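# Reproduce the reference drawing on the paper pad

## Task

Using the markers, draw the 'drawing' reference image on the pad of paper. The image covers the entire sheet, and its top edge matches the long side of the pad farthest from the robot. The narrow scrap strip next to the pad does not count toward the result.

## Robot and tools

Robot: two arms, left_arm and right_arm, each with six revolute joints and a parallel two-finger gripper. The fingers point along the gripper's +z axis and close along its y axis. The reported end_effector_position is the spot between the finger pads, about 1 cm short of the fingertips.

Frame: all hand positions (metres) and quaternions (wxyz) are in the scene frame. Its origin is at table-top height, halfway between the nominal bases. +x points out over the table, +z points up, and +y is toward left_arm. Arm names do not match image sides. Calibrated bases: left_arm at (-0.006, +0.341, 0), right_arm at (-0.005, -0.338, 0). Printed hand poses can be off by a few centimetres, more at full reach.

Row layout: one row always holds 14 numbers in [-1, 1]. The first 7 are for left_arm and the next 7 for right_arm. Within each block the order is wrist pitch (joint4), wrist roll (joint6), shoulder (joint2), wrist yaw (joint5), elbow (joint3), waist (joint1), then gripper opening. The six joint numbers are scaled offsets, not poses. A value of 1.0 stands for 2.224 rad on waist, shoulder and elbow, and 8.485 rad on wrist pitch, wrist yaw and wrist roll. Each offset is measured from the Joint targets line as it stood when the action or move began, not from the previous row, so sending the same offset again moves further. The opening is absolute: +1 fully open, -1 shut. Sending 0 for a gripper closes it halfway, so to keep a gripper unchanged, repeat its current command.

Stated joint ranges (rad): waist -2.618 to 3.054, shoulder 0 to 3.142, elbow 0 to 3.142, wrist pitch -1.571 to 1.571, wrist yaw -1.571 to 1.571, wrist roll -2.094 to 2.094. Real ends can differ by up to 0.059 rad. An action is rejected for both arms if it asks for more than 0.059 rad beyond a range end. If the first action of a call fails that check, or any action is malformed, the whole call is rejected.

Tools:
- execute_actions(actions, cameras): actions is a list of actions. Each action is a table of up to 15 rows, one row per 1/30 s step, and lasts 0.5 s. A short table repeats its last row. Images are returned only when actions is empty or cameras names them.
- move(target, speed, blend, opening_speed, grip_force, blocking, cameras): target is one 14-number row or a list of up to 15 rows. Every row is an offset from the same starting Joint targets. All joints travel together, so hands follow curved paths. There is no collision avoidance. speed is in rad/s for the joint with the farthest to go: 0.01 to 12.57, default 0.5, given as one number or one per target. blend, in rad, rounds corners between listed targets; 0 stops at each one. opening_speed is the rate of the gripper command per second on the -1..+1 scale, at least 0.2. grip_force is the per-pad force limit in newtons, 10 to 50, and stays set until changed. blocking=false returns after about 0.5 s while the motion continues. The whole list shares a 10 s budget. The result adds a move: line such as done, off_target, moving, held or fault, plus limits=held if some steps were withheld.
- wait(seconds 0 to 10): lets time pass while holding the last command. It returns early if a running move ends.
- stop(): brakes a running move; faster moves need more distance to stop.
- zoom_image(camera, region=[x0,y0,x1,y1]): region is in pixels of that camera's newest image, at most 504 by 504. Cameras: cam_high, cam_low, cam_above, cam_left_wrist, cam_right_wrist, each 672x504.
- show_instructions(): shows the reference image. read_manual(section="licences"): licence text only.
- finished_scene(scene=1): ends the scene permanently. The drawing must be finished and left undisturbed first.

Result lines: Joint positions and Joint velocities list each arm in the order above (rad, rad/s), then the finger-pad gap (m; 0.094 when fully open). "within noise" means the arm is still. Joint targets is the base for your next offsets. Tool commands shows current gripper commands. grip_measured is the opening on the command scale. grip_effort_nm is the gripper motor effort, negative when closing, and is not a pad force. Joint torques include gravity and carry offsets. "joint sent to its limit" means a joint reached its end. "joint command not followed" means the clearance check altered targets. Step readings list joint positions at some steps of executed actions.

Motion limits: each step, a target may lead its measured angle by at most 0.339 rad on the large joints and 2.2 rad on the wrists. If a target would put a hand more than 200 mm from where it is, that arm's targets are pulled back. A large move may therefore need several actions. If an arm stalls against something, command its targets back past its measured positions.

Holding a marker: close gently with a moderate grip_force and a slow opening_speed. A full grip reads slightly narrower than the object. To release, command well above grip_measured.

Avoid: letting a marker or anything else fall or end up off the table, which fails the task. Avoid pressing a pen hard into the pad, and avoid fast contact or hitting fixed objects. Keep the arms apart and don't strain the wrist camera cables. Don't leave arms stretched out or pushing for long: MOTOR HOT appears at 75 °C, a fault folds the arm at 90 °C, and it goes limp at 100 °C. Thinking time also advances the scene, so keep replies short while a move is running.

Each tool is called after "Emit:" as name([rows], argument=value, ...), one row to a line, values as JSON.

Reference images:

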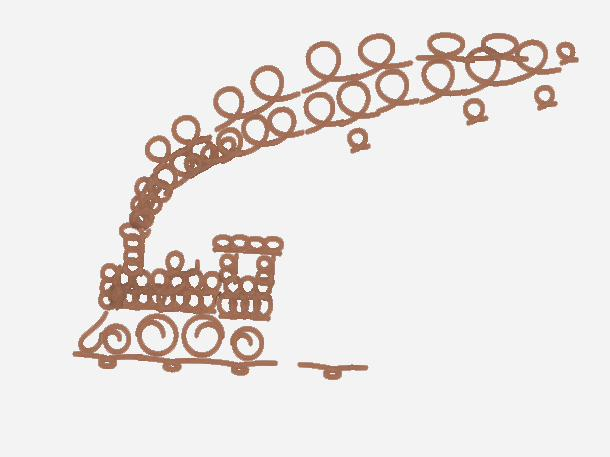

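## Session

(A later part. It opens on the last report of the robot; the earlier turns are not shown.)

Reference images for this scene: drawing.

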